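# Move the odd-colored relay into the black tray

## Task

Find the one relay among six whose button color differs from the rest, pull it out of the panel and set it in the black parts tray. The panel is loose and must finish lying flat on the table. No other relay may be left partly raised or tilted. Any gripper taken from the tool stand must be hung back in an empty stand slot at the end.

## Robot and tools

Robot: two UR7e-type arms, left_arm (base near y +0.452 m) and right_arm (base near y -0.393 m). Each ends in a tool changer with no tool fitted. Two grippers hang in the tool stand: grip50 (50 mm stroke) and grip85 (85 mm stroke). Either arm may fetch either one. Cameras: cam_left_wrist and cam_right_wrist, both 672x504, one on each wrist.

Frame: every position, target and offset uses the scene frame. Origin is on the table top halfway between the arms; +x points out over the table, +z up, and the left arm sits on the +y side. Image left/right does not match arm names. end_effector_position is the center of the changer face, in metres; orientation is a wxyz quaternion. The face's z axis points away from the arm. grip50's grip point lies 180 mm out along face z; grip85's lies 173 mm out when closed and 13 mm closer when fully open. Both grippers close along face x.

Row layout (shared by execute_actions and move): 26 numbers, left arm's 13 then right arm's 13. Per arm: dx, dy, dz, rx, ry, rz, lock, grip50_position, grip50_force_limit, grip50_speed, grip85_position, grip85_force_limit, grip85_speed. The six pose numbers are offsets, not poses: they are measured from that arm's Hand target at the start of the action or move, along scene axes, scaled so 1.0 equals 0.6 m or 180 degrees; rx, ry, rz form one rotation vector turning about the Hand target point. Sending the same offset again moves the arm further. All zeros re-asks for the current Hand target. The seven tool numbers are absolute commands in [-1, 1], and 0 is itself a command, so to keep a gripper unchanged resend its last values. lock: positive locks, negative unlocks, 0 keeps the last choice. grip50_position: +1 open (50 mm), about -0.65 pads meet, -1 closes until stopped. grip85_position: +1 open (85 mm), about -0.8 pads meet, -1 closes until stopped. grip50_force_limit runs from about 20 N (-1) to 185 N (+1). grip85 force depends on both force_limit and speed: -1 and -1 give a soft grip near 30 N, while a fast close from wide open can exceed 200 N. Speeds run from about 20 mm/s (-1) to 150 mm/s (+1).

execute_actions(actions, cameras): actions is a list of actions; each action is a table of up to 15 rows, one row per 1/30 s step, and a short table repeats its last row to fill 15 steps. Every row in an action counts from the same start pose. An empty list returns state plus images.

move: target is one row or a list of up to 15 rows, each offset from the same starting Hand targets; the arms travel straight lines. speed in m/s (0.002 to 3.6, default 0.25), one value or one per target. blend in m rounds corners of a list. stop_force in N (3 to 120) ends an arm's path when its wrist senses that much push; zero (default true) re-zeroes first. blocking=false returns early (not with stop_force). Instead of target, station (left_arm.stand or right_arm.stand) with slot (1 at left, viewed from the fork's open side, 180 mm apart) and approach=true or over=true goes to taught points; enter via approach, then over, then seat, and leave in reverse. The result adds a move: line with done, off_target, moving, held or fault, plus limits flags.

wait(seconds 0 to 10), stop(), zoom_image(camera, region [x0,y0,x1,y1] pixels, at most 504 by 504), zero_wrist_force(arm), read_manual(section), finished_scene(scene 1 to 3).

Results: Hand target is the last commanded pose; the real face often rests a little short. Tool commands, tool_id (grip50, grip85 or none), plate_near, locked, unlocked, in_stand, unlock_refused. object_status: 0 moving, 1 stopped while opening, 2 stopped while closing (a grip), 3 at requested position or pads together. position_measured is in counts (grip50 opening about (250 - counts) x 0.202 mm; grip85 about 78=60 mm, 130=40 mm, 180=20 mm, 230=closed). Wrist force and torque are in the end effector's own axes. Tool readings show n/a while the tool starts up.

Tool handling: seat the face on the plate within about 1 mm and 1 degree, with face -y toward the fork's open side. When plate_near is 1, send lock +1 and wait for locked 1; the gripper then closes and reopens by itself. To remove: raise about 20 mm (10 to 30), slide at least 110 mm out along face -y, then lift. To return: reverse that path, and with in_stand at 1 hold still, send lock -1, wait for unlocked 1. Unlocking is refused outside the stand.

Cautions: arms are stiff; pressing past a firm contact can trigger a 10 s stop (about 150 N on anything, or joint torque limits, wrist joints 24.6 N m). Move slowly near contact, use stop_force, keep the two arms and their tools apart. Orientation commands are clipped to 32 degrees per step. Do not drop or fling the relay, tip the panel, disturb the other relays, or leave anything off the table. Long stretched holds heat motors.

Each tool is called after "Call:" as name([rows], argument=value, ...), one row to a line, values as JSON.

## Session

Call:
execute_actions(actions=[])

Scene clock: 0.00 s.
left_arm: end_effector_position=(+0.6511, +0.7907, +0.1047) locked=0 unlocked=1 plate_near=0 in_stand=0 unlock_refused=0 tool_id=none grip50_position_measured=n/a grip50_object_status=n/a grip85_position_measured=n/a grip85_object_status=n/a end_effector_quat_wxyz=(-0.330, -0.138, +0.932, +0.062) | right_arm: end_effector_position=(+0.0263, -0.1048, +0.2665) locked=0 unlocked=1 plate_near=0 in_stand=0 unlock_refused=0 tool_id=none grip50_position_measured=n/a grip50_object_status=n/a grip85_position_measured=n/a grip85_object_status=n/a end_effector_quat_wxyz=(+0.025, +0.938, +0.338, +0.068)
Joint positions: left_arm=[0.296 -0.545 0.783 -1.146 -1.389 -3.246] | right_arm=[1.039 -2.111 2.394 -1.93 -1.694 0.312]
Joint velocities: within noise
Joint torques (N m): no reading
Wrist force (N): no reading
Wrist torque (N m): no reading
Wrist force, peak (N): no reading
Hand target: left_arm +0.6511, +0.7907, +0.1047; -0.330, -0.138, +0.932, +0.062 | right_arm +0.0263, -0.1048, +0.2665; +0.025, +0.938, +0.338, +0.068
Tool commands: left_gripper/lock=+0.0 left_gripper/grip50_position=+1.0 left_gripper/grip50_force_limit=+1.0 left_gripper/grip50_speed=+1.0 left_gripper/grip85_position=+1.0 left_gripper/grip85_force_limit=+1.0 left_gripper/grip85_speed=+1.0 right_gripper/lock=+0.0 right_gripper/grip50_position=+1.0 right_gripper/grip50_force_limit=+1.0 right_gripper/grip50_speed=+1.0 right_gripper/grip85_position=+1.0 right_gripper/grip85_force_limit=+1.0 right_gripper/grip85_speed=+1.0
camera_calibration:
cam_left_wrist: T_world_to_cam=[[-0.744022, -0.303017, 0.595493, 0.672513], [0.0176765, 0.882011, 0.470898, -0.701781], [-0.667921, 0.360885, -0.650879, 0.259527], [0, 0, 0, 1]] pos_world=[0.686114, 0.729102, 0.0989117]
cam_right_wrist: T_world_to_cam=[[0.749583, 0.654378, 0.0995787, 0.0293396], [0.566934, -0.712366, 0.413667, -0.144358], [0.341631, -0.253623, -0.904966, 0.244748], [0, 0, 0, 1]] pos_world=[-0.0237646, -0.059961, 0.278283]

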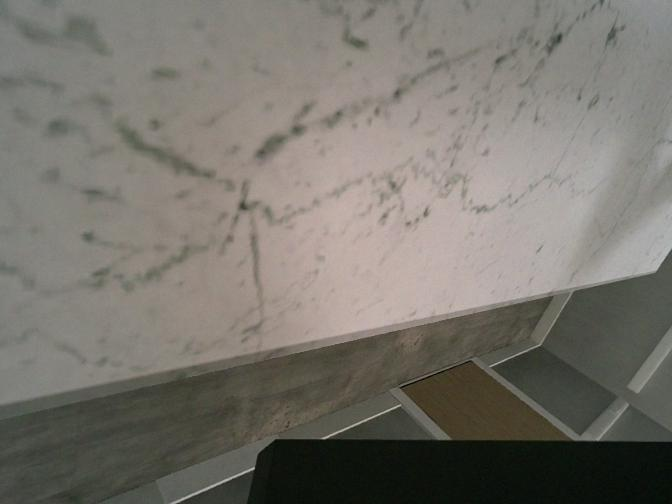

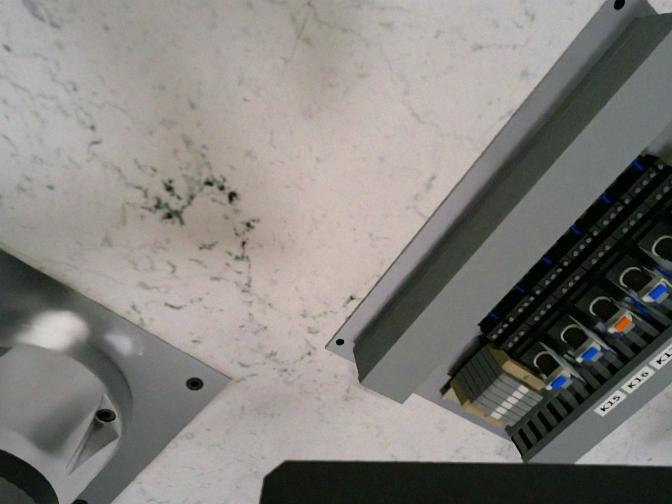

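Call:
move(target=[0,0,0,0,0,0,0,1,1,1,1,1,1, 0.4573,0.0608,0.5567,-0.0370,0.0351,0.5162,0,1,-0.6,-0.8,1,1,1], speed=0.45, cameras=["cam_right_wrist"])

Scene clock: 6.63 s.
left_arm: end_effector_position=(+0.6511, +0.7907, +0.1047) locked=0 unlocked=1 plate_near=0 in_stand=0 unlock_refused=0 tool_id=none grip50_position_measured=n/a grip50_object_status=n/a grip85_position_measured=n/a grip85_object_status=n/a end_effector_quat_wxyz=(-0.330, -0.138, +0.932, +0.062) | right_arm: end_effector_position=(+0.3007, -0.0683, +0.6005) locked=0 unlocked=1 plate_near=0 in_stand=0 unlock_refused=0 tool_id=none grip50_position_measured=n/a grip50_object_status=n/a grip85_position_measured=n/a grip85_object_status=n/a end_effector_quat_wxyz=(+0.000, +0.401, +0.916, +0.001)
Joint positions: left_arm=[0.296 -0.545 0.783 -1.146 -1.389 -3.246] | right_arm=[0.525 -1.604 1.147 -1.115 -1.57 -1.822]
Joint torques (N m): left_arm=[-3.32 -59.45 -26.07 -0.89 0.99 0.28] | right_arm=[-8.83 -12.74 -34.19 -1.45 -2.76 -1.96]
Wrist force (N): left_arm=[0.1 -0.1 -0.3] | right_arm=[0.5 0.1 -0.3]
Wrist torque (N m): left_arm=[-0.01 -0.01 0.00] | right_arm=[0.07 -0.11 0.05]
Wrist force, peak (N): left_arm=[-0.2 -0.4 -0.4] | right_arm=[-0.4 1.3 -1.8]
Hand target: left_arm +0.6511, +0.7907, +0.1047; -0.330, -0.138, +0.932, +0.062 | right_arm +0.3007, -0.0683, +0.6005; +0.000, +0.401, +0.916, +0.001
Off the commanded pose: left_arm 0.000 m, 0 deg | right_arm 0.000 m, 0 deg.
move: done
camera_calibration:
cam_right_wrist: T_world_to_cam=[[-0.694102, 0.719828, -0.00836643, 0.26986], [0.677995, 0.657583, 0.328491, -0.300784], [0.241959, 0.222334, -0.94447, 0.548763], [0, 0, 0, 1]] pos_world=[0.258463, -0.11847, 0.619353]
Images, in order (width x height): cam_right_wrist 672x504.

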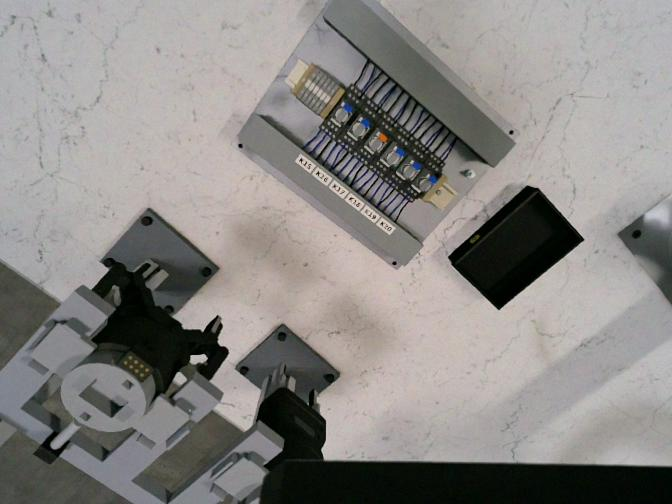

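Call:
move([
  [0,0,0,0,0,0,0,1,1,1,1,1,1, 0.167,0.2595,-0.3638,0,0,-0.25,0,1,-0.6,-0.8,1,1,1],
  [0,0,0,0,0,0,0,1,1,1,1,1,1, 0.4,0.2498,-0.3635,0,0,-0.25,0,1,-0.6,-0.8,1,1,1],
], speed=[0.4, 0.2], blend=[0.015, 0])

Call:
move(station="right_arm.stand", slot=1, speed=0.02, stop_force=20)

Call:
move(target=[0,0,0,0,0,0,0,1,1,1,1,1,1, 0,0,0,0,0,0,1,1,-0.6,-0.8,1,1,1])

Call:
wait(seconds=0.7)

Scene clock: 14.30 s.
left_arm: end_effector_position=(+0.6511, +0.7907, +0.1047) locked=0 unlocked=1 plate_near=0 in_stand=0 unlock_refused=0 tool_id=none grip50_position_measured=n/a grip50_object_status=n/a grip85_position_measured=n/a grip85_object_status=n/a end_effector_quat_wxyz=(-0.330, -0.138, +0.932, +0.062) | right_arm: end_effector_position=(+0.5406, +0.0816, +0.3824) locked=0 unlocked=1 plate_near=0 in_stand=0 unlock_refused=0 tool_id=none grip50_position_measured=n/a grip50_object_status=n/a grip85_position_measured=n/a grip85_object_status=n/a end_effector_quat_wxyz=(+0.001, +0.721, +0.693, +0.001)
Joint positions: left_arm=[0.296 -0.545 0.783 -1.146 -1.389 -3.246] | right_arm=[0.55 -0.993 0.932 -1.511 -1.572 -1.011]
Joint torques (N m): left_arm=[-2.75 -57.37 -26.27 -0.35 1.46 0.65] | right_arm=[-8.96 -40.59 -37.93 -1.27 -0.24 -1.88]
Wrist force (N): left_arm=[0.0 0.0 -0.1] | right_arm=[0.0 0.1 -0.2]
Wrist torque (N m): left_arm=[0.00 0.00 0.00] | right_arm=[0.05 -0.10 0.10]
Wrist force, peak (N): left_arm=[-0.2 -0.5 -0.4] | right_arm=[3.1 -2.5 1.7]
Hand target: left_arm +0.6511, +0.7907, +0.1047; -0.330, -0.138, +0.932, +0.062 | right_arm +0.5407, +0.0816, +0.3824; +0.001, +0.721, +0.693, +0.001
Off the commanded pose: left_arm 0.000 m, 0 deg | right_arm 0.000 m, 0 deg.
move: done

Scene clock: 16.30 s.
left_arm: end_effector_position=(+0.6511, +0.7907, +0.1047) locked=0 unlocked=1 plate_near=0 in_stand=0 unlock_refused=0 tool_id=none grip50_position_measured=n/a grip50_object_status=n/a grip85_position_measured=n/a grip85_object_status=n/a end_effector_quat_wxyz=(-0.330, -0.138, +0.932, +0.062) | right_arm: end_effector_position=(+0.5407, +0.0816, +0.3605) locked=0 unlocked=1 plate_near=1 in_stand=1 unlock_refused=0 tool_id=none grip50_position_measured=n/a grip50_object_status=n/a grip85_position_measured=n/a grip85_object_status=n/a end_effector_quat_wxyz=(+0.001, +0.721, +0.693, +0.001)
Joint positions: left_arm=[0.296 -0.545 0.783 -1.146 -1.389 -3.246] | right_arm=[0.55 -0.995 0.991 -1.569 -1.572 -1.012]
Joint torques (N m): left_arm=[-3.84 -57.1 -26.07 -0.21 1.46 0.69] | right_arm=[3.42 -45.34 -8.4 -4.75 2.09 -2.07]
Wrist force (N): left_arm=[-0.1 -0.1 -0.1] | right_arm=[4.1 -1.1 -12.0]
Wrist torque (N m): left_arm=[-0.01 0.00 0.00] | right_arm=[0.39 -0.28 0.16]
Wrist force, peak (N): left_arm=[-0.1 -0.6 -0.1] | right_arm=[4.1 -0.8 -12.8]
Hand target: left_arm +0.6511, +0.7907, +0.1047; -0.330, -0.138, +0.932, +0.062 | right_arm +0.5407, +0.0817, +0.3604; +0.001, +0.721, +0.693, +0.001
Tool commands: left_gripper/lock=+0.0 left_gripper/grip50_position=+1.0 left_gripper/grip50_force_limit=+1.0 left_gripper/grip50_speed=+1.0 left_gripper/grip85_position=+1.0 left_gripper/grip85_force_limit=+1.0 left_gripper/grip85_speed=+1.0 right_gripper/lock=+0.0 right_gripper/grip50_position=+1.0 right_gripper/grip50_force_limit=-0.6 right_gripper/grip50_speed=-0.8 right_gripper/grip85_position=+1.0 right_gripper/grip85_force_limit=+1.0 right_gripper/grip85_speed=+1.0
Off the commanded pose: right_arm 0.000 m, 0 deg.
move: done; to station right_arm.stand, slot 1

Scene clock: 16.80 s.
left_arm: end_effector_position=(+0.6511, +0.7907, +0.1047) locked=0 unlocked=1 plate_near=0 in_stand=0 unlock_refused=0 tool_id=none grip50_position_measured=n/a grip50_object_status=n/a grip85_position_measured=n/a grip85_object_status=n/a end_effector_quat_wxyz=(-0.330, -0.138, +0.932, +0.062) | right_arm: end_effector_position=(+0.5407, +0.0816, +0.3605) locked=0 unlocked=0 plate_near=1 in_stand=1 unlock_refused=0 tool_id=none grip50_position_measured=n/a grip50_object_status=n/a grip85_position_measured=n/a grip85_object_status=n/a end_effector_quat_wxyz=(+0.001, +0.721, +0.693, +0.001)
Joint positions: left_arm=[0.296 -0.545 0.783 -1.146 -1.389 -3.246] | right_arm=[0.55 -0.995 0.991 -1.569 -1.572 -1.012]
Joint torques (N m): left_arm=[-3.35 -57.12 -26.22 -0.44 1.72 0.71] | right_arm=[7.75 -36.63 -9.33 -4.11 1.97 -2.07]
Wrist force (N): left_arm=[0.0 -0.2 0.0] | right_arm=[4.0 -1.0 -12.9]
Wrist torque (N m): left_arm=[-0.01 0.00 0.00] | right_arm=[0.40 -0.29 0.16]
Wrist force, peak (N): left_arm=[-0.1 -0.4 -0.2] | right_arm=[4.0 -0.8 -13.2]
Hand target: left_arm +0.6511, +0.7907, +0.1047; -0.330, -0.138, +0.932, +0.062 | right_arm +0.5407, +0.0817, +0.3604; +0.001, +0.721, +0.693, +0.001
Tool commands: left_gripper/lock=+0.0 left_gripper/grip50_position=+1.0 left_gripper/grip50_force_limit=+1.0 left_gripper/grip50_speed=+1.0 left_gripper/grip85_position=+1.0 left_gripper/grip85_force_limit=+1.0 left_gripper/grip85_speed=+1.0 right_gripper/lock=+0.0 right_gripper/grip50_position=+1.0 right_gripper/grip50_force_limit=-0.6 right_gripper/grip50_speed=-0.8 right_gripper/grip85_position=+1.0 right_gripper/grip85_force_limit=+1.0 right_gripper/grip85_speed=+1.0
Off the commanded pose: left_arm 0.000 m, 0 deg | right_arm 0.000 m, 0 deg.
move: done

Scene clock: 17.50 s.
left_arm: end_effector_position=(+0.6511, +0.7907, +0.1047) locked=0 unlocked=1 plate_near=0 in_stand=0 unlock_refused=0 tool_id=none grip50_position_measured=n/a grip50_object_status=n/a grip85_position_measured=n/a grip85_object_status=n/a end_effector_quat_wxyz=(-0.330, -0.138, +0.932, +0.062) | right_arm: end_effector_position=(+0.5407, +0.0817, +0.3604) locked=1 unlocked=0 plate_near=1 in_stand=1 unlock_refused=0 tool_id=grip50 grip50_position_measured=n/a grip50_object_status=n/a grip85_position_measured=n/a grip85_object_status=n/a end_effector_quat_wxyz=(+0.001, +0.721, +0.693, +0.001)
Joint positions: left_arm=[0.296 -0.545 0.783 -1.146 -1.389 -3.246] | right_arm=[0.55 -0.995 0.991 -1.569 -1.572 -1.012]
Joint torques (N m): left_arm=[-2.73 -56.87 -26.11 -0.1 1.63 0.52] | right_arm=[8.44 -42.41 -16.9 -3.54 2.02 -1.14]
Wrist force (N): left_arm=[-0.1 -0.3 0.0] | right_arm=[7.3 0.8 -28.6]
Wrist torque (N m): left_arm=[-0.02 0.01 0.00] | right_arm=[0.60 -1.70 0.19]
Wrist force, peak (N): left_arm=[-0.3 -0.4 -0.1] | right_arm=[7.1 0.9 -29.5]
Hand target: left_arm +0.6511, +0.7907, +0.1047; -0.330, -0.138, +0.932, +0.062 | right_arm +0.5407, +0.0817, +0.3604; +0.001, +0.721, +0.693, +0.001
Tool commands: left_gripper/lock=+0.0 left_gripper/grip50_position=+1.0 left_gripper/grip50_force_limit=+1.0 left_gripper/grip50_speed=+1.0 left_gripper/grip85_position=+1.0 left_gripper/grip85_force_limit=+1.0 left_gripper/grip85_speed=+1.0 right_gripper/lock=+0.0 right_gripper/grip50_position=+1.0 right_gripper/grip50_force_limit=-0.6 right_gripper/grip50_speed=-0.8 right_gripper/grip85_position=+1.0 right_gripper/grip85_force_limit=+1.0 right_gripper/grip85_speed=+1.0
Off the commanded pose: left_arm 0.000 m, 0 deg | right_arm 0.000 m, 0 deg.
wait: 0.70 s; at rest by 0.20 s

Call:
move([
  [0,0,0,0,0,0,0,1,1,1,1,1,1, 0,0,0.0335,0,0,0,1,1,-0.6,-0.8,1,1,1],
  [0,0,0,0,0,0,0,1,1,1,1,1,1, -0.2083,0.0083,0.0335,0,0,0,1,1,-0.6,-0.8,1,1,1],
  [0,0,0,0,0,0,0,1,1,1,1,1,1, -0.474,-0.2083,0,0,0,-0.4647,1,1,-0.6,-0.8,1,1,1],
], blend=[0.003, 0.02, 0], speed=[0.05, 0.25, 0.4], cameras=["cam_right_wrist"])

Call:
zoom_image(camera="cam_right_wrist", region=[260, 90, 430, 225])

Scene clock: 25.03 s.
left_arm: end_effector_position=(+0.6511, +0.7907, +0.1047) locked=0 unlocked=1 plate_near=0 in_stand=0 unlock_refused=0 tool_id=none grip50_position_measured=n/a grip50_object_status=n/a grip85_position_measured=n/a grip85_object_status=n/a end_effector_quat_wxyz=(-0.330, -0.138, +0.932, +0.062) | right_arm: end_effector_position=(+0.2563, -0.0433, +0.3604) locked=1 unlocked=0 plate_near=1 in_stand=0 unlock_refused=0 tool_id=grip50 grip50_position_measured=3 grip50_object_status=3 grip85_position_measured=n/a grip85_object_status=n/a end_effector_quat_wxyz=(+0.001, +0.999, +0.036, +0.000)
Joint positions: left_arm=[0.296 -0.545 0.783 -1.146 -1.389 -3.246] | right_arm=[0.628 -1.713 1.873 -1.73 -1.572 0.526]
Joint torques (N m): left_arm=[-3.07 -55.22 -25.93 0.12 2.08 0.87] | right_arm=[-9.6 -36.22 -21.51 -7.07 -2.62 1.3]
Wrist force (N): left_arm=[0.0 -0.2 -0.2] | right_arm=[0.3 0.2 0.7]
Wrist torque (N m): left_arm=[-0.01 0.00 0.00] | right_arm=[0.06 -0.07 -0.07]
Wrist force, peak (N): left_arm=[-0.4 -0.4 0.1] | right_arm=[6.9 0.5 -29.8]
Hand target: left_arm +0.6511, +0.7907, +0.1047; -0.330, -0.138, +0.932, +0.062 | right_arm +0.2563, -0.0433, +0.3604; +0.001, +0.999, +0.036, +0.000
Tool commands: left_gripper/lock=+0.0 left_gripper/grip50_position=+1.0 left_gripper/grip50_force_limit=+1.0 left_gripper/grip50_speed=+1.0 left_gripper/grip85_position=+1.0 left_gripper/grip85_force_limit=+1.0 left_gripper/grip85_speed=+1.0 right_gripper/lock=+0.0 right_gripper/grip50_position=+1.0 right_gripper/grip50_force_limit=-0.6 right_gripper/grip50_speed=-0.8 right_gripper/grip85_position=+1.0 right_gripper/grip85_force_limit=+1.0 right_gripper/grip85_speed=+1.0
Off the commanded pose: left_arm 0.000 m, 0 deg | right_arm 0.000 m, 0 deg.
move: done
camera_calibration:
cam_right_wrist: T_world_to_cam=[[0.995563, 0.0937291, -0.00835898, -0.241072], [0.0912666, -0.940119, 0.328399, -0.127011], [0.0229221, -0.327705, -0.944502, 0.35951], [0, 0, 0, 1]] pos_world=[0.243354, 0.0210031, 0.379254]
Images, in order (width x height): cam_right_wrist 672x504.

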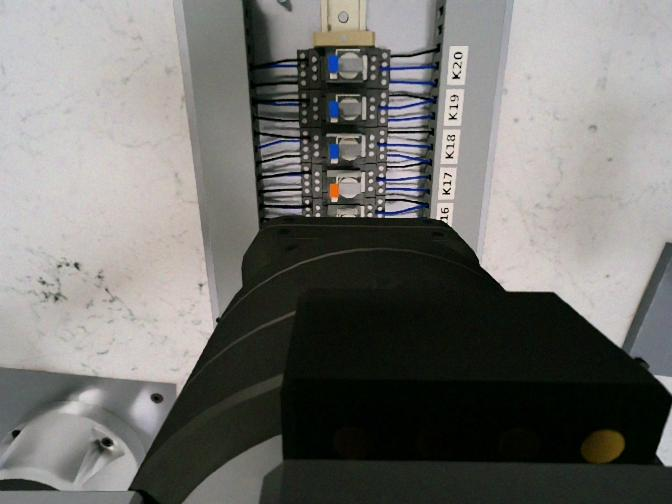

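Scaled by 2.965 from the camera's 672x504 image, which has a finer 960x720 frame.

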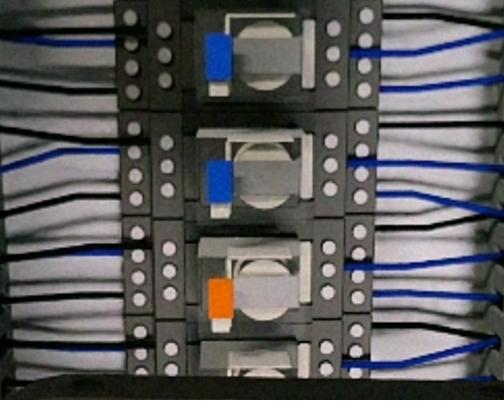

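Call:
move(target=[0,0,0,0,0,0,0,1,1,1,1,1,1, -0.0012,0.0003,-0.155,0,0,0.0122,1,1,-0.6,-0.8,1,1,1], speed=0.2)

Call:
move(target=[0,0,0,0,0,0,0,1,1,1,1,1,1, 0,0,-0.059,0,0,0,1,1,-0.6,-0.8,1,1,1], speed=0.04, stop_force=6, cameras=["cam_right_wrist"])

Call:
move(target=[0,0,0,0,0,0,0,1,1,1,1,1,1, 0,0,0,0,0,0,1,-1,-0.6,-0.8,1,1,1])

Scene clock: 33.27 s.
left_arm: end_effector_position=(+0.6511, +0.7907, +0.1047) locked=0 unlocked=1 plate_near=0 in_stand=0 unlock_refused=0 tool_id=none grip50_position_measured=n/a grip50_object_status=n/a grip85_position_measured=n/a grip85_object_status=n/a end_effector_quat_wxyz=(-0.330, -0.138, +0.932, +0.062) | right_arm: end_effector_position=(+0.2556, -0.0431, +0.2675) locked=1 unlocked=0 plate_near=1 in_stand=0 unlock_refused=0 tool_id=grip50 grip50_position_measured=3 grip50_object_status=3 grip85_position_measured=n/a grip85_object_status=n/a end_effector_quat_wxyz=(+0.001, +0.998, +0.055, +0.000)
Joint positions: left_arm=[0.296 -0.545 0.783 -1.146 -1.389 -3.246] | right_arm=[0.63 -1.646 2.063 -1.986 -1.572 0.489]
Joint torques (N m): left_arm=[-3.51 -55.17 -26.7 0.23 2.54 1.11] | right_arm=[10.72 -17.38 -20.4 -7.22 1.81 -2.04]
Wrist force (N): left_arm=[-0.1 -0.2 0.1] | right_arm=[0.6 -0.4 0.2]
Wrist torque (N m): left_arm=[-0.01 0.01 0.00] | right_arm=[0.05 -0.08 0.09]
Wrist force, peak (N): left_arm=[-0.3 -0.5 0.1] | right_arm=[0.4 -0.1 -4.8]
Hand target: left_arm +0.6511, +0.7907, +0.1047; -0.330, -0.138, +0.932, +0.062 | right_arm +0.2556, -0.0431, +0.2674; +0.001, +0.998, +0.055, +0.000
Tool commands: left_gripper/lock=+0.0 left_gripper/grip50_position=+1.0 left_gripper/grip50_force_limit=+1.0 left_gripper/grip50_speed=+1.0 left_gripper/grip85_position=+1.0 left_gripper/grip85_force_limit=+1.0 left_gripper/grip85_speed=+1.0 right_gripper/lock=+0.0 right_gripper/grip50_position=+1.0 right_gripper/grip50_force_limit=-0.6 right_gripper/grip50_speed=-0.8 right_gripper/grip85_position=+1.0 right_gripper/grip85_force_limit=+1.0 right_gripper/grip85_speed=+1.0
Off the commanded pose: left_arm 0.000 m, 0 deg | right_arm 0.000 m, 0 deg.
move: done

Scene clock: 35.07 s.
left_arm: end_effector_position=(+0.6511, +0.7907, +0.1047) locked=0 unlocked=1 plate_near=0 in_stand=0 unlock_refused=0 tool_id=none grip50_position_measured=n/a grip50_object_status=n/a grip85_position_measured=n/a grip85_object_status=n/a end_effector_quat_wxyz=(-0.330, -0.138, +0.932, +0.062) | right_arm: end_effector_position=(+0.2556, -0.0431, +0.2320) locked=1 unlocked=0 plate_near=1 in_stand=0 unlock_refused=0 tool_id=grip50 grip50_position_measured=3 grip50_object_status=3 grip85_position_measured=n/a grip85_object_status=n/a end_effector_quat_wxyz=(+0.001, +0.998, +0.055, +0.000)
Joint positions: left_arm=[0.296 -0.545 0.783 -1.146 -1.389 -3.246] | right_arm=[0.63 -1.603 2.124 -2.091 -1.572 0.489]
Joint torques (N m): left_arm=[-3.21 -54.13 -26.54 0.3 2.64 1.27] | right_arm=[6.84 -17.84 -18.34 -7.65 1.97 -0.77]
Wrist force (N): left_arm=[-0.1 -0.3 0.1] | right_arm=[-0.1 -0.1 0.1]
Wrist torque (N m): left_arm=[-0.02 0.01 -0.01] | right_arm=[0.07 -0.04 0.09]
Wrist force, peak (N): left_arm=[-0.1 -0.6 0.1] | right_arm=[-0.1 -0.2 1.7]
Hand target: left_arm +0.6511, +0.7907, +0.1047; -0.330, -0.138, +0.932, +0.062 | right_arm +0.2556, -0.0431, +0.2320; +0.001, +0.998, +0.055, +0.000
Tool commands: left_gripper/lock=+0.0 left_gripper/grip50_position=+1.0 left_gripper/grip50_force_limit=+1.0 left_gripper/grip50_speed=+1.0 left_gripper/grip85_position=+1.0 left_gripper/grip85_force_limit=+1.0 left_gripper/grip85_speed=+1.0 right_gripper/lock=+0.0 right_gripper/grip50_position=+1.0 right_gripper/grip50_force_limit=-0.6 right_gripper/grip50_speed=-0.8 right_gripper/grip85_position=+1.0 right_gripper/grip85_force_limit=+1.0 right_gripper/grip85_speed=+1.0
Off the commanded pose: left_arm 0.000 m, 0 deg | right_arm 0.000 m, 0 deg.
move: done
camera_calibration:
cam_right_wrist: T_world_to_cam=[[0.991246, 0.131765, -0.00826812, -0.238656], [0.127153, -0.935947, 0.328383, -0.093614], [0.0355309, -0.32656, -0.944508, 0.235134], [0, 0, 0, 1]] pos_world=[0.240115, 0.0206139, 0.250854]
Images, in order (width x height): cam_right_wrist 672x504.

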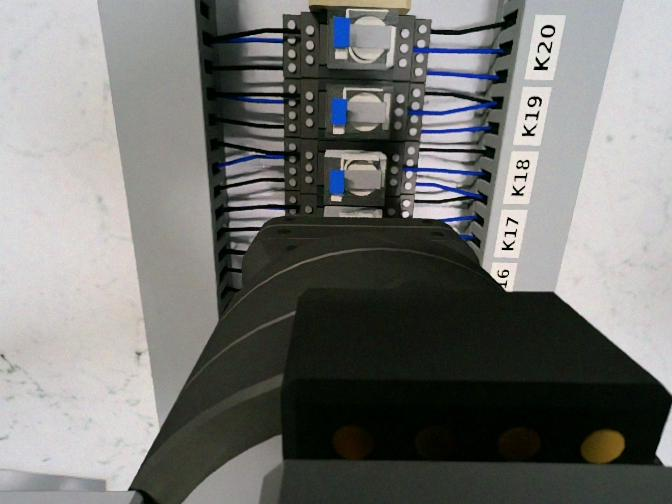

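Scene clock: 36.00 s.
left_arm: end_effector_position=(+0.6511, +0.7907, +0.1047) locked=0 unlocked=1 plate_near=0 in_stand=0 unlock_refused=0 tool_id=none grip50_position_measured=n/a grip50_object_status=n/a grip85_position_measured=n/a grip85_object_status=n/a end_effector_quat_wxyz=(-0.330, -0.138, +0.932, +0.062) | right_arm: end_effector_position=(+0.2556, -0.0431, +0.2320) locked=1 unlocked=0 plate_near=1 in_stand=0 unlock_refused=0 tool_id=grip50 grip50_position_measured=119 grip50_object_status=2 grip85_position_measured=n/a grip85_object_status=n/a end_effector_quat_wxyz=(+0.001, +0.998, +0.055, +0.000)
Joint positions: left_arm=[0.296 -0.545 0.783 -1.146 -1.389 -3.246] | right_arm=[0.63 -1.603 2.124 -2.091 -1.572 0.489]
Joint torques (N m): left_arm=[-2.94 -53.72 -25.99 0.22 2.63 1.21] | right_arm=[5.18 -17.7 -18.28 -6.63 1.94 0.7]
Wrist force (N): left_arm=[-0.1 -0.4 -0.1] | right_arm=[1.1 0.4 0.9]
Wrist torque (N m): left_arm=[-0.02 0.00 0.00] | right_arm=[-0.01 0.09 0.10]
Wrist force, peak (N): left_arm=[-0.4 -0.3 0.1] | right_arm=[1.1 0.1 1.0]
Hand target: left_arm +0.6511, +0.7907, +0.1047; -0.330, -0.138, +0.932, +0.062 | right_arm +0.2556, -0.0431, +0.2320; +0.001, +0.998, +0.055, +0.000
Tool commands: left_gripper/lock=+0.0 left_gripper/grip50_position=+1.0 left_gripper/grip50_force_limit=+1.0 left_gripper/grip50_speed=+1.0 left_gripper/grip85_position=+1.0 left_gripper/grip85_force_limit=+1.0 left_gripper/grip85_speed=+1.0 right_gripper/lock=+0.0 right_gripper/grip50_position=-1.0 right_gripper/grip50_force_limit=-0.6 right_gripper/grip50_speed=-0.8 right_gripper/grip85_position=+1.0 right_gripper/grip85_force_limit=+1.0 right_gripper/grip85_speed=+1.0
Off the commanded pose: left_arm 0.000 m, 0 deg | right_arm 0.000 m, 0 deg.
move: done

Call:
move([
  [0,0,0,0,0,0,0,1,1,1,1,1,1, 0.0173,0.0019,0.0017,-0.0018,0.0166,0,1,-1,-0.6,-0.8,1,1,1],
  [0,0,0,0,0,0,0,1,1,1,1,1,1, -0.0173,-0.0019,0.0042,0.0018,-0.0166,0,1,-1,-0.6,-0.8,1,1,1],
  [0,0,0,0,0,0,0,1,1,1,1,1,1, 0.0173,0.0019,0.0067,-0.0018,0.0166,0,1,-1,-0.6,-0.8,1,1,1],
  [0,0,0,0,0,0,0,1,1,1,1,1,1, 0,0,0.0092,0,0,0,1,-1,-0.6,-0.8,1,1,1],
], speed=0.08, cameras=["cam_right_wrist"])

Scene clock: 43.30 s.
left_arm: end_effector_position=(+0.6511, +0.7907, +0.1047) locked=0 unlocked=1 plate_near=0 in_stand=0 unlock_refused=0 tool_id=none grip50_position_measured=n/a grip50_object_status=n/a grip85_position_measured=n/a grip85_object_status=n/a end_effector_quat_wxyz=(-0.330, -0.138, +0.932, +0.062) | right_arm: end_effector_position=(+0.2556, -0.0431, +0.2376) locked=1 unlocked=0 plate_near=1 in_stand=0 unlock_refused=0 tool_id=grip50 grip50_position_measured=119 grip50_object_status=2 grip85_position_measured=n/a grip85_object_status=n/a end_effector_quat_wxyz=(+0.001, +0.998, +0.055, +0.000)
Joint positions: left_arm=[0.296 -0.545 0.783 -1.146 -1.389 -3.246] | right_arm=[0.63 -1.61 2.115 -2.074 -1.572 0.489]
Joint torques (N m): left_arm=[-2.72 -52.98 -27.63 0.15 2.77 1.42] | right_arm=[11.42 -37.71 -17.18 -7.86 -2.96 1.73]
Wrist force (N): left_arm=[-0.2 -0.3 0.3] | right_arm=[-1.2 -0.7 0.6]
Wrist torque (N m): left_arm=[-0.02 0.01 -0.01] | right_arm=[0.10 -0.28 -0.06]
Wrist force, peak (N): left_arm=[-0.1 -0.6 -0.1] | right_arm=[2.2 -0.3 29.4]
Hand target: left_arm +0.6511, +0.7907, +0.1047; -0.330, -0.138, +0.932, +0.062 | right_arm +0.2556, -0.0431, +0.2376; +0.001, +0.998, +0.055, +0.000
Tool commands: left_gripper/lock=+0.0 left_gripper/grip50_position=+1.0 left_gripper/grip50_force_limit=+1.0 left_gripper/grip50_speed=+1.0 left_gripper/grip85_position=+1.0 left_gripper/grip85_force_limit=+1.0 left_gripper/grip85_speed=+1.0 right_gripper/lock=+0.0 right_gripper/grip50_position=-1.0 right_gripper/grip50_force_limit=-0.6 right_gripper/grip50_speed=-0.8 right_gripper/grip85_position=+1.0 right_gripper/grip85_force_limit=+1.0 right_gripper/grip85_speed=+1.0
Off the commanded pose: left_arm 0.000 m, 0 deg | right_arm 0.000 m, 0 deg.
move: done
camera_calibration:
cam_right_wrist: T_world_to_cam=[[0.99125, 0.131732, -0.00836145, -0.238685], [0.127153, -0.935951, 0.328371, -0.0954625], [0.0354311, -0.326561, -0.944512, 0.240444], [0, 0, 0, 1]] pos_world=[0.240216, 0.0206139, 0.256454]
Images, in order (width x height): cam_right_wrist 672x504.

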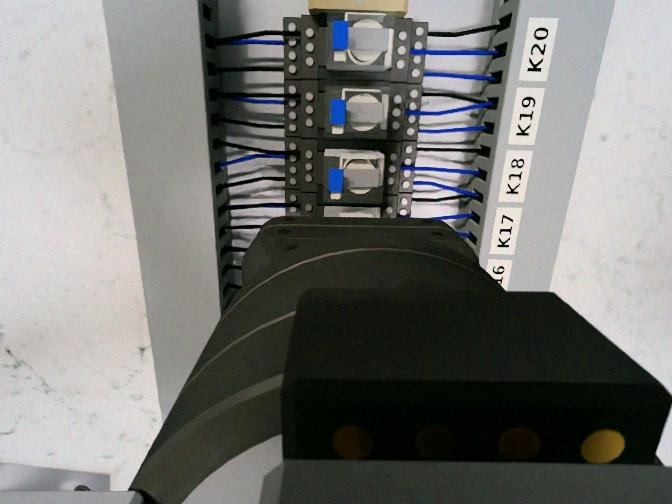

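Call:
move([
  [0,0,0,0,0,0,0,1,1,1,1,1,1, 0,0,0.02,0,0,0,1,-1,-0.6,-0.8,1,1,1],
  [0,0,0,0,0,0,0,1,1,1,1,1,1, 0,0,0.154,0,0,0,1,-1,-0.6,-0.8,1,1,1],
  [0,0,0,0,0,0,0,1,1,1,1,1,1, -0.0627,0.486,0.154,0,0,0,1,-1,-0.6,-0.8,1,1,1],
  [0,0,0,0,0,0,0,1,1,1,1,1,1, -0.0627,0.486,-0.0227,0,0,0,1,-1,-0.6,-0.8,1,1,1],
], speed=[0.03, 0.2, 0.35, 0.2], blend=[0.005, 0.03, 0.02, 0], cameras=["cam_right_wrist"])

Scene clock: 49.40 s.
left_arm: end_effector_position=(+0.6511, +0.7907, +0.1047) locked=0 unlocked=1 plate_near=0 in_stand=0 unlock_refused=0 tool_id=none grip50_position_measured=n/a grip50_object_status=n/a grip85_position_measured=n/a grip85_object_status=n/a end_effector_quat_wxyz=(-0.330, -0.138, +0.932, +0.062) | right_arm: end_effector_position=(+0.2180, +0.2485, +0.2240) locked=1 unlocked=0 plate_near=1 in_stand=0 unlock_refused=0 tool_id=grip50 grip50_position_measured=119 grip50_object_status=2 grip85_position_measured=n/a grip85_object_status=n/a end_effector_quat_wxyz=(+0.001, +0.998, +0.055, +0.000)
Joint positions: left_arm=[0.296 -0.545 0.783 -1.146 -1.389 -3.246] | right_arm=[1.049 -1.056 1.443 -1.957 -1.572 0.908]
Joint torques (N m): left_arm=[-4.12 -51.63 -25.77 0.1 2.72 1.73] | right_arm=[12.31 -47.06 -19.89 -7.77 1.05 1.71]
Wrist force (N): left_arm=[-0.2 -0.3 0.0] | right_arm=[0.0 0.1 0.5]
Wrist torque (N m): left_arm=[-0.02 0.01 0.00] | right_arm=[0.05 -0.03 -0.07]
Wrist force, peak (N): left_arm=[-0.4 -0.5 0.1] | right_arm=[-0.5 -6.3 -4.0]
Hand target: left_arm +0.6511, +0.7907, +0.1047; -0.330, -0.138, +0.932, +0.062 | right_arm +0.2179, +0.2485, +0.2239; +0.001, +0.998, +0.055, +0.000
Tool commands: left_gripper/lock=+0.0 left_gripper/grip50_position=+1.0 left_gripper/grip50_force_limit=+1.0 left_gripper/grip50_speed=+1.0 left_gripper/grip85_position=+1.0 left_gripper/grip85_force_limit=+1.0 left_gripper/grip85_speed=+1.0 right_gripper/lock=+0.0 right_gripper/grip50_position=-1.0 right_gripper/grip50_force_limit=-0.6 right_gripper/grip50_speed=-0.8 right_gripper/grip85_position=+1.0 right_gripper/grip85_force_limit=+1.0 right_gripper/grip85_speed=+1.0
Off the commanded pose: left_arm 0.000 m, 0 deg | right_arm 0.000 m, 0 deg.
move: done
camera_calibration:
cam_right_wrist: T_world_to_cam=[[0.991255, 0.131706, -0.00814137, -0.239888], [0.127055, -0.935956, 0.328395, 0.186736], [0.0356316, -0.326558, -0.944505, 0.324117], [0, 0, 0, 1]] pos_world=[0.202515, 0.312214, 0.242854]
Images, in order (width x height): cam_right_wrist 672x504.

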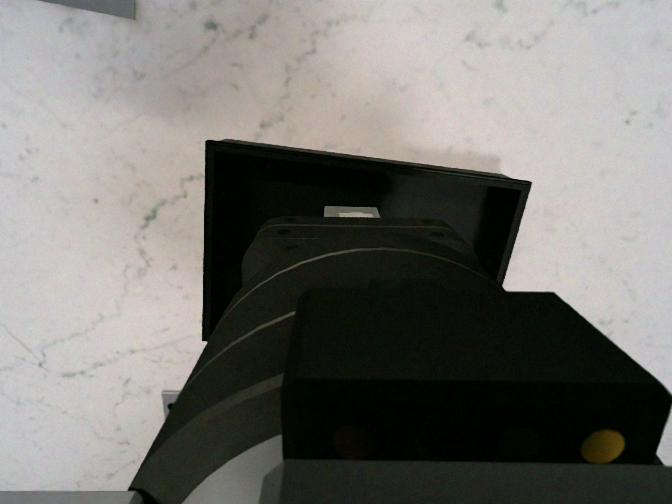

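Call:
move(target=[0,0,0,0,0,0,0,1,1,1,1,1,1, 0,0,-0.05,0,0,0,1,-1,-0.6,-0.8,1,1,1], speed=0.01, stop_force=4)

Call:
move([
  [0,0,0,0,0,0,0,1,1,1,1,1,1, 0,0,0,0,0,0,1,1,-0.6,-0.8,1,1,1],
  [0,0,0,0,0,0,0,1,1,1,1,1,1, 0,0,0.05,0,0,0,1,1,-0.6,-0.8,1,1,1],
  [0,0,0,0,0,0,0,1,1,1,1,1,1, 0,0,0.28,0,0,0,1,1,-0.6,-0.8,1,1,1],
], speed=[0.1,0.08,0.25], blend=[0,0.01,0], cameras=["cam_right_wrist"])

Scene clock: 55.10 s.
left_arm: end_effector_position=(+0.6511, +0.7907, +0.1047) locked=0 unlocked=1 plate_near=0 in_stand=0 unlock_refused=0 tool_id=none grip50_position_measured=n/a grip50_object_status=n/a grip85_position_measured=n/a grip85_object_status=n/a end_effector_quat_wxyz=(-0.330, -0.138, +0.932, +0.062) | right_arm: end_effector_position=(+0.2179, +0.2485, +0.2099) locked=1 unlocked=0 plate_near=1 in_stand=0 unlock_refused=0 tool_id=grip50 grip50_position_measured=119 grip50_object_status=2 grip85_position_measured=n/a grip85_object_status=n/a end_effector_quat_wxyz=(+0.001, +0.998, +0.055, +0.000)
Joint positions: left_arm=[0.296 -0.545 0.783 -1.146 -1.389 -3.246] | right_arm=[1.049 -1.043 1.462 -1.988 -1.572 0.908]
Joint torques (N m): left_arm=[-2.55 -50.48 -26.71 0.27 2.77 1.79] | right_arm=[8.22 -64.21 -41.24 -2.32 1.95 1.77]
Wrist force (N): left_arm=[0.3 -0.2 -0.2] | right_arm=[1.2 -0.3 -3.7]
Wrist torque (N m): left_arm=[-0.01 -0.01 0.00] | right_arm=[0.07 0.17 -0.07]
Wrist force, peak (N): left_arm=[-0.3 -0.6 0.2] | right_arm=[-1.7 1.8 -13.2]
Hand target: left_arm +0.6511, +0.7907, +0.1047; -0.330, -0.138, +0.932, +0.062 | right_arm +0.2179, +0.2485, +0.2099; +0.001, +0.998, +0.055, +0.000 (not the last commanded pose)
Tool commands: left_gripper/lock=+0.0 left_gripper/grip50_position=+1.0 left_gripper/grip50_force_limit=+1.0 left_gripper/grip50_speed=+1.0 left_gripper/grip85_position=+1.0 left_gripper/grip85_force_limit=+1.0 left_gripper/grip85_speed=+1.0 right_gripper/lock=+0.0 right_gripper/grip50_position=-1.0 right_gripper/grip50_force_limit=-0.6 right_gripper/grip50_speed=-0.8 right_gripper/grip85_position=+1.0 right_gripper/grip85_force_limit=+1.0 right_gripper/grip85_speed=+1.0
Off the commanded pose: left_arm 0.000 m, 0 deg | right_arm 0.016 m, 0 deg.
move: contact (right_arm)

Scene clock: 57.53 s.
left_arm: end_effector_position=(+0.6511, +0.7907, +0.1047) locked=0 unlocked=1 plate_near=0 in_stand=0 unlock_refused=0 tool_id=none grip50_position_measured=n/a grip50_object_status=n/a grip85_position_measured=n/a grip85_object_status=n/a end_effector_quat_wxyz=(-0.330, -0.138, +0.932, +0.062) | right_arm: end_effector_position=(+0.2179, +0.2485, +0.3779) locked=1 unlocked=0 plate_near=1 in_stand=0 unlock_refused=0 tool_id=grip50 grip50_position_measured=3 grip50_object_status=3 grip85_position_measured=n/a grip85_object_status=n/a end_effector_quat_wxyz=(+0.001, +0.998, +0.055, +0.000)
Joint positions: left_arm=[0.296 -0.545 0.783 -1.146 -1.389 -3.246] | right_arm=[1.049 -1.133 1.156 -1.593 -1.572 0.908]
Joint torques (N m): left_arm=[-2.58 -49.72 -26.17 0.27 2.82 1.93] | right_arm=[0.84 -44.81 -44.03 -2.68 -2.36 -1.66]
Wrist force (N): left_arm=[0.0 -0.2 0.2] | right_arm=[-0.3 0.2 0.3]
Wrist torque (N m): left_arm=[-0.01 0.00 -0.01] | right_arm=[0.06 -0.05 -0.07]
Wrist force, peak (N): left_arm=[-0.1 -0.4 0.3] | right_arm=[-0.4 0.4 -4.8]
Hand target: left_arm +0.6511, +0.7907, +0.1047; -0.330, -0.138, +0.932, +0.062 | right_arm +0.2179, +0.2485, +0.3779; +0.001, +0.998, +0.055, +0.000
Tool commands: left_gripper/lock=+0.0 left_gripper/grip50_position=+1.0 left_gripper/grip50_force_limit=+1.0 left_gripper/grip50_speed=+1.0 left_gripper/grip85_position=+1.0 left_gripper/grip85_force_limit=+1.0 left_gripper/grip85_speed=+1.0 right_gripper/lock=+0.0 right_gripper/grip50_position=+1.0 right_gripper/grip50_force_limit=-0.6 right_gripper/grip50_speed=-0.8 right_gripper/grip85_position=+1.0 right_gripper/grip85_force_limit=+1.0 right_gripper/grip85_speed=+1.0
Off the commanded pose: left_arm 0.000 m, 0 deg | right_arm 0.000 m, 0 deg.
move: done
camera_calibration:
cam_right_wrist: T_world_to_cam=[[0.991246, 0.131765, -0.00826812, -0.238601], [0.127153, -0.935947, 0.328383, 0.136178], [0.0355309, -0.32656, -0.944508, 0.469498], [0, 0, 0, 1]] pos_world=[0.202515, 0.312214, 0.396754]
Images, in order (width x height): cam_right_wrist 672x504.

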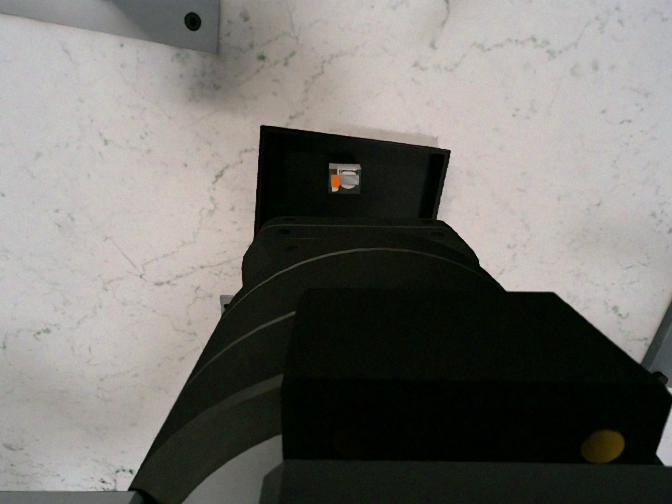

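Call:
move([
  [0,0,0,0,0,0,0,1,1,1,1,1,1, 0.305,-0.2685,0.0072,0,0,0.4524,1,1,-0.6,-0.8,1,1,1],
  [0,0,0,0,0,0,0,1,1,1,1,1,1, 0.538,-0.2782,0.0075,0,0,0.4524,1,1,-0.6,-0.8,1,1,1],
], speed=[0.35, 0.2], blend=[0.01, 0])

Call:
move(station="right_arm.stand", slot=1, speed=0.02, stop_force=25)

Call:
move(target=[0,0,0,0,0,0,0,1,1,1,1,1,1, 0,0,0,0,0,0,-1,1,-0.6,-0.8,1,1,1])

Call:
wait(seconds=1.2)

Scene clock: 67.00 s.
left_arm: end_effector_position=(+0.6511, +0.7907, +0.1047) locked=0 unlocked=1 plate_near=0 in_stand=0 unlock_refused=0 tool_id=none grip50_position_measured=n/a grip50_object_status=n/a grip85_position_measured=n/a grip85_object_status=n/a end_effector_quat_wxyz=(-0.330, -0.138, +0.932, +0.062) | right_arm: end_effector_position=(+0.5407, +0.0815, +0.3824) locked=1 unlocked=0 plate_near=1 in_stand=0 unlock_refused=0 tool_id=grip50 grip50_position_measured=3 grip50_object_status=3 grip85_position_measured=n/a grip85_object_status=n/a end_effector_quat_wxyz=(+0.001, +0.721, +0.693, +0.001)
Joint positions: left_arm=[0.296 -0.545 0.783 -1.146 -1.389 -3.246] | right_arm=[0.55 -0.993 0.932 -1.512 -1.572 -1.012]
Joint torques (N m): left_arm=[-2.35 -51.19 -26.74 0.27 2.68 2.04] | right_arm=[-8.72 -51.02 -45.25 -2.9 -2.31 -1.85]
Wrist force (N): left_arm=[-0.3 -0.1 -0.1] | right_arm=[-0.1 0.3 0.4]
Wrist torque (N m): left_arm=[0.00 0.01 0.00] | right_arm=[0.06 -0.06 0.10]
Wrist force, peak (N): left_arm=[-0.1 -0.6 0.3] | right_arm=[-0.9 4.5 0.7]
Hand target: left_arm +0.6511, +0.7907, +0.1047; -0.330, -0.138, +0.932, +0.062 | right_arm +0.5407, +0.0815, +0.3824; +0.001, +0.721, +0.693, +0.001
Tool commands: left_gripper/lock=+0.0 left_gripper/grip50_position=+1.0 left_gripper/grip50_force_limit=+1.0 left_gripper/grip50_speed=+1.0 left_gripper/grip85_position=+1.0 left_gripper/grip85_force_limit=+1.0 left_gripper/grip85_speed=+1.0 right_gripper/lock=+0.0 right_gripper/grip50_position=+1.0 right_gripper/grip50_force_limit=-0.6 right_gripper/grip50_speed=-0.8 right_gripper/grip85_position=+1.0 right_gripper/grip85_force_limit=+1.0 right_gripper/grip85_speed=+1.0
Off the commanded pose: left_arm 0.000 m, 0 deg | right_arm 0.000 m, 0 deg.
move: done

Scene clock: 69.07 s.
left_arm: end_effector_position=(+0.6511, +0.7907, +0.1047) locked=0 unlocked=1 plate_near=0 in_stand=0 unlock_refused=0 tool_id=none grip50_position_measured=n/a grip50_object_status=n/a grip85_position_measured=n/a grip85_object_status=n/a end_effector_quat_wxyz=(-0.330, -0.138, +0.932, +0.062) | right_arm: end_effector_position=(+0.5407, +0.0817, +0.3605) locked=1 unlocked=0 plate_near=1 in_stand=1 unlock_refused=0 tool_id=grip50 grip50_position_measured=3 grip50_object_status=3 grip85_position_measured=n/a grip85_object_status=n/a end_effector_quat_wxyz=(+0.001, +0.721, +0.693, +0.001)
Joint positions: left_arm=[0.296 -0.545 0.783 -1.146 -1.389 -3.246] | right_arm=[0.55 -0.995 0.991 -1.569 -1.572 -1.012]
Joint torques (N m): left_arm=[-4.05 -49.95 -26.14 0.18 2.6 2.27] | right_arm=[10.92 -48.35 -10.35 -4.74 -1.05 -1.36]
Wrist force (N): left_arm=[-0.1 -0.3 0.2] | right_arm=[6.5 4.0 -24.9]
Wrist torque (N m): left_arm=[-0.02 0.01 0.00] | right_arm=[0.45 -1.48 -0.01]
Wrist force, peak (N): left_arm=[-0.3 -0.5 0.2] | right_arm=[6.4 4.1 -25.6]
Hand target: left_arm +0.6511, +0.7907, +0.1047; -0.330, -0.138, +0.932, +0.062 | right_arm +0.5407, +0.0817, +0.3605; +0.001, +0.721, +0.693, +0.001
Tool commands: left_gripper/lock=+0.0 left_gripper/grip50_position=+1.0 left_gripper/grip50_force_limit=+1.0 left_gripper/grip50_speed=+1.0 left_gripper/grip85_position=+1.0 left_gripper/grip85_force_limit=+1.0 left_gripper/grip85_speed=+1.0 right_gripper/lock=+0.0 right_gripper/grip50_position=+1.0 right_gripper/grip50_force_limit=-0.6 right_gripper/grip50_speed=-0.8 right_gripper/grip85_position=+1.0 right_gripper/grip85_force_limit=+1.0 right_gripper/grip85_speed=+1.0
Off the commanded pose: right_arm 0.000 m, 0 deg.
move: contact (right_arm); to station right_arm.stand, slot 1

Scene clock: 69.57 s.
left_arm: end_effector_position=(+0.6511, +0.7907, +0.1047) locked=0 unlocked=1 plate_near=0 in_stand=0 unlock_refused=0 tool_id=none grip50_position_measured=n/a grip50_object_status=n/a grip85_position_measured=n/a grip85_object_status=n/a end_effector_quat_wxyz=(-0.330, -0.138, +0.932, +0.062) | right_arm: end_effector_position=(+0.5407, +0.0817, +0.3605) locked=1 unlocked=0 plate_near=1 in_stand=1 unlock_refused=0 tool_id=grip50 grip50_position_measured=3 grip50_object_status=3 grip85_position_measured=n/a grip85_object_status=n/a end_effector_quat_wxyz=(+0.001, +0.721, +0.693, +0.001)
Joint positions: left_arm=[0.296 -0.545 0.783 -1.146 -1.389 -3.246] | right_arm=[0.55 -0.995 0.991 -1.569 -1.572 -1.012]
Joint torques (N m): left_arm=[-3.41 -50.12 -26.04 0.01 2.96 2.07] | right_arm=[9.75 -38.45 -8.95 -3.16 -0.95 -1.36]
Wrist force (N): left_arm=[-0.1 -0.3 0.1] | right_arm=[7.0 4.2 -12.0]
Wrist torque (N m): left_arm=[-0.02 0.01 -0.01] | right_arm=[0.45 -1.53 -0.03]
Wrist force, peak (N): left_arm=[-0.1 -0.5 0.1] | right_arm=[6.9 3.6 -24.5]
Hand target: left_arm +0.6511, +0.7907, +0.1047; -0.330, -0.138, +0.932, +0.062 | right_arm +0.5407, +0.0817, +0.3605; +0.001, +0.721, +0.693, +0.001
Tool commands: left_gripper/lock=+0.0 left_gripper/grip50_position=+1.0 left_gripper/grip50_force_limit=+1.0 left_gripper/grip50_speed=+1.0 left_gripper/grip85_position=+1.0 left_gripper/grip85_force_limit=+1.0 left_gripper/grip85_speed=+1.0 right_gripper/lock=+0.0 right_gripper/grip50_position=+1.0 right_gripper/grip50_force_limit=-0.6 right_gripper/grip50_speed=-0.8 right_gripper/grip85_position=+1.0 right_gripper/grip85_force_limit=+1.0 right_gripper/grip85_speed=+1.0
Off the commanded pose: left_arm 0.000 m, 0 deg | right_arm 0.000 m, 0 deg.
move: done

Scene clock: 70.77 s.
left_arm: end_effector_position=(+0.6511, +0.7907, +0.1047) locked=0 unlocked=1 plate_near=0 in_stand=0 unlock_refused=0 tool_id=none grip50_position_measured=n/a grip50_object_status=n/a grip85_position_measured=n/a grip85_object_status=n/a end_effector_quat_wxyz=(-0.330, -0.138, +0.932, +0.062) | right_arm: end_effector_position=(+0.5407, +0.0817, +0.3605) locked=0 unlocked=1 plate_near=1 in_stand=1 unlock_refused=0 tool_id=none grip50_position_measured=n/a grip50_object_status=n/a grip85_position_measured=n/a grip85_object_status=n/a end_effector_quat_wxyz=(+0.001, +0.721, +0.693, +0.001)
Joint positions: left_arm=[0.296 -0.545 0.783 -1.146 -1.389 -3.246] | right_arm=[0.55 -0.995 0.991 -1.569 -1.572 -1.012]
Joint torques (N m): left_arm=[-2.45 -50.11 -26.11 0.32 2.94 2.15] | right_arm=[9.47 -46.17 -26.65 -2.99 -1.06 -1.22]
Wrist force (N): left_arm=[0.0 -0.3 0.0] | right_arm=[0.4 0.1 -11.3]
Wrist torque (N m): left_arm=[-0.02 0.00 0.00] | right_arm=[0.36 -0.20 0.10]
Wrist force, peak (N): left_arm=[-0.2 -0.6 0.0] | right_arm=[6.4 3.9 -11.7]
Hand target: left_arm +0.6511, +0.7907, +0.1047; -0.330, -0.138, +0.932, +0.062 | right_arm +0.5407, +0.0817, +0.3605; +0.001, +0.721, +0.693, +0.001
Tool commands: left_gripper/lock=+0.0 left_gripper/grip50_position=+1.0 left_gripper/grip50_force_limit=+1.0 left_gripper/grip50_speed=+1.0 left_gripper/grip85_position=+1.0 left_gripper/grip85_force_limit=+1.0 left_gripper/grip85_speed=+1.0 right_gripper/lock=+0.0 right_gripper/grip50_position=+1.0 right_gripper/grip50_force_limit=-0.6 right_gripper/grip50_speed=-0.8 right_gripper/grip85_position=+1.0 right_gripper/grip85_force_limit=+1.0 right_gripper/grip85_speed=+1.0
Off the commanded pose: left_arm 0.000 m, 0 deg | right_arm 0.000 m, 0 deg.
wait: 1.20 s; at rest by 0.23 s

Call:
move([
  [0,0,0,0,0,0,0,1,1,1,1,1,1, 0,0,0.1,0,0,0,-1,1,-0.6,-0.8,1,1,1],
  [0,0,0,0,0,0,0,1,1,1,1,1,1, -0.4,-0.25,0.4,0,0,0.25,-1,1,-0.6,-0.8,1,1,1],
], speed=[0.1, 0.4], blend=[0.02, 0], cameras=["cam_right_wrist"])

Scene clock: 74.57 s.
left_arm: end_effector_position=(+0.6511, +0.7907, +0.1047) locked=0 unlocked=1 plate_near=0 in_stand=0 unlock_refused=0 tool_id=none grip50_position_measured=n/a grip50_object_status=n/a grip85_position_measured=n/a grip85_object_status=n/a end_effector_quat_wxyz=(-0.330, -0.138, +0.932, +0.062) | right_arm: end_effector_position=(+0.3007, -0.0683, +0.6005) locked=0 unlocked=1 plate_near=0 in_stand=0 unlock_refused=0 tool_id=none grip50_position_measured=n/a grip50_object_status=n/a grip85_position_measured=n/a grip85_object_status=n/a end_effector_quat_wxyz=(+0.000, +0.401, +0.916, +0.001)
Joint positions: left_arm=[0.296 -0.545 0.783 -1.146 -1.389 -3.246] | right_arm=[0.525 -1.604 1.147 -1.115 -1.57 -1.823]
Joint torques (N m): left_arm=[-3.97 -50.85 -25.7 0.22 2.56 2.02] | right_arm=[-8.99 -32.5 -13.54 -1.07 2.64 -1.91]
Wrist force (N): left_arm=[0.1 -0.4 0.0] | right_arm=[0.6 -0.1 -0.3]
Wrist torque (N m): left_arm=[-0.02 0.00 0.00] | right_arm=[0.06 -0.11 0.05]
Wrist force, peak (N): left_arm=[-0.1 -0.7 0.1] | right_arm=[0.2 0.2 -11.4]
Hand target: left_arm +0.6511, +0.7907, +0.1047; -0.330, -0.138, +0.932, +0.062 | right_arm +0.3007, -0.0683, +0.6005; +0.000, +0.401, +0.916, +0.001
Tool commands: left_gripper/lock=+0.0 left_gripper/grip50_position=+1.0 left_gripper/grip50_force_limit=+1.0 left_gripper/grip50_speed=+1.0 left_gripper/grip85_position=+1.0 left_gripper/grip85_force_limit=+1.0 left_gripper/grip85_speed=+1.0 right_gripper/lock=+0.0 right_gripper/grip50_position=+1.0 right_gripper/grip50_force_limit=-0.6 right_gripper/grip50_speed=-0.8 right_gripper/grip85_position=+1.0 right_gripper/grip85_force_limit=+1.0 right_gripper/grip85_speed=+1.0
Off the commanded pose: left_arm 0.000 m, 0 deg | right_arm 0.000 m, 0 deg.
move: done
camera_calibration:
cam_right_wrist: T_world_to_cam=[[-0.694816, 0.719142, -0.00811993, 0.269955], [0.677403, 0.658197, 0.328484, -0.300555], [0.241571, 0.222735, -0.944475, 0.548912], [0, 0, 0, 1]] pos_world=[0.258565, -0.118574, 0.619353]
Images, in order (width x height): cam_right_wrist 672x504.

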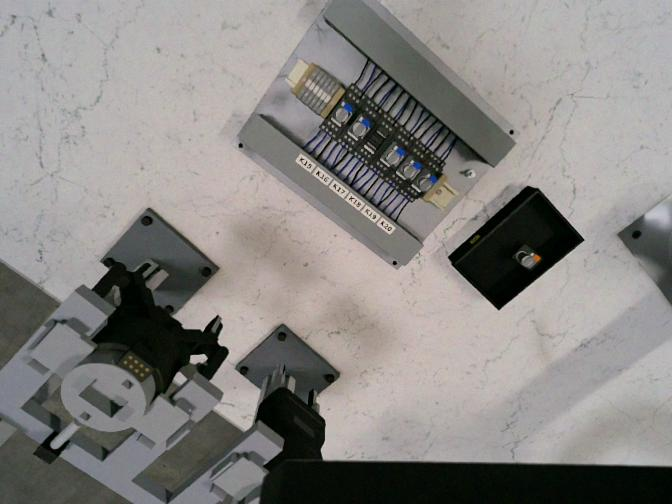

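Everything is in place: the relay is in the tray, the panel is flat, and the gripper is back in its slot.

Call:
finished_scene(scene=3)

The scene is finished: the task was done.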